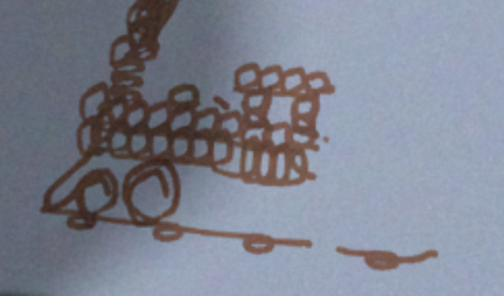

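Scaled by 1.680 from the camera's 672x504 image, which has a finer 960x720 frame.

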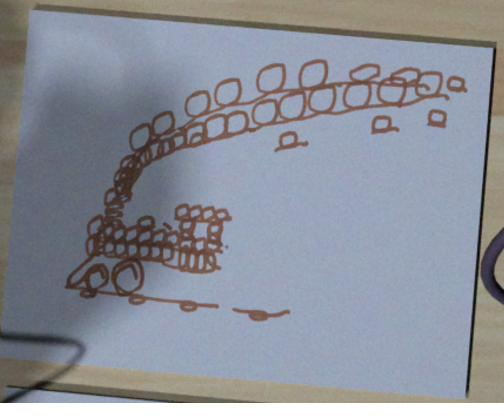

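Emit:
zoom_image(camera="cam_above", region=[210, 325, 290, 375])

Scaled by 6.300 from the camera's 672x504 image, which has a finer 960x720 frame.

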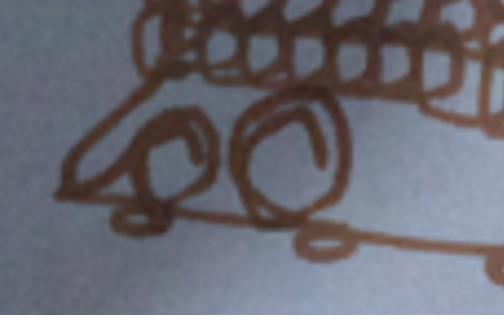

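Emit:
move(target=[0,0,0,0,0,0,1,0,0,-0.006073,0,-0.033162,0.320327,-0.85], speed=0.6)

Scene clock: 412.80 s.
left_arm: end_effector_position=(+0.3943, +0.3349, +0.1104) grip_measured=+1.000 grip_effort_nm=0.00 end_effector_quat_wxyz=(+0.619, -0.006, +0.785, +0.003) | right_arm: end_effector_position=(+0.2802, +0.0930, +0.0672) grip_measured=-0.655 grip_effort_nm=-1.03 end_effector_quat_wxyz=(+0.477, -0.397, +0.741, +0.256)
Joint names: [wrist pitch, wrist roll, shoulder, wrist yaw, elbow, waist]
Joint positions: left_arm=[1.014 -0.014 1.582 -0.052 0.332 -0.05 0.094] | right_arm=[0.671 0 1.974 -0.001 0.878 1.001 0.016]
Joint torques (N m): left_arm=[1.69 0.03 -6.54 -0.04 5.18 -0.09] | right_arm=[1.68 -0.01 -10.35 0.01 4.64 -0.46]
Heat: left arm: 44 °C; right arm: 46 °C.
Joint targets: left_arm=[1.021 -0.015 1.574 -0.052 0.340 -0.050] | right_arm=[0.680 0.000 1.936 0.000 0.871 0.994]
move: off_target (right_arm); right_arm: the shoulder is farthest, 0.039 rad from its target


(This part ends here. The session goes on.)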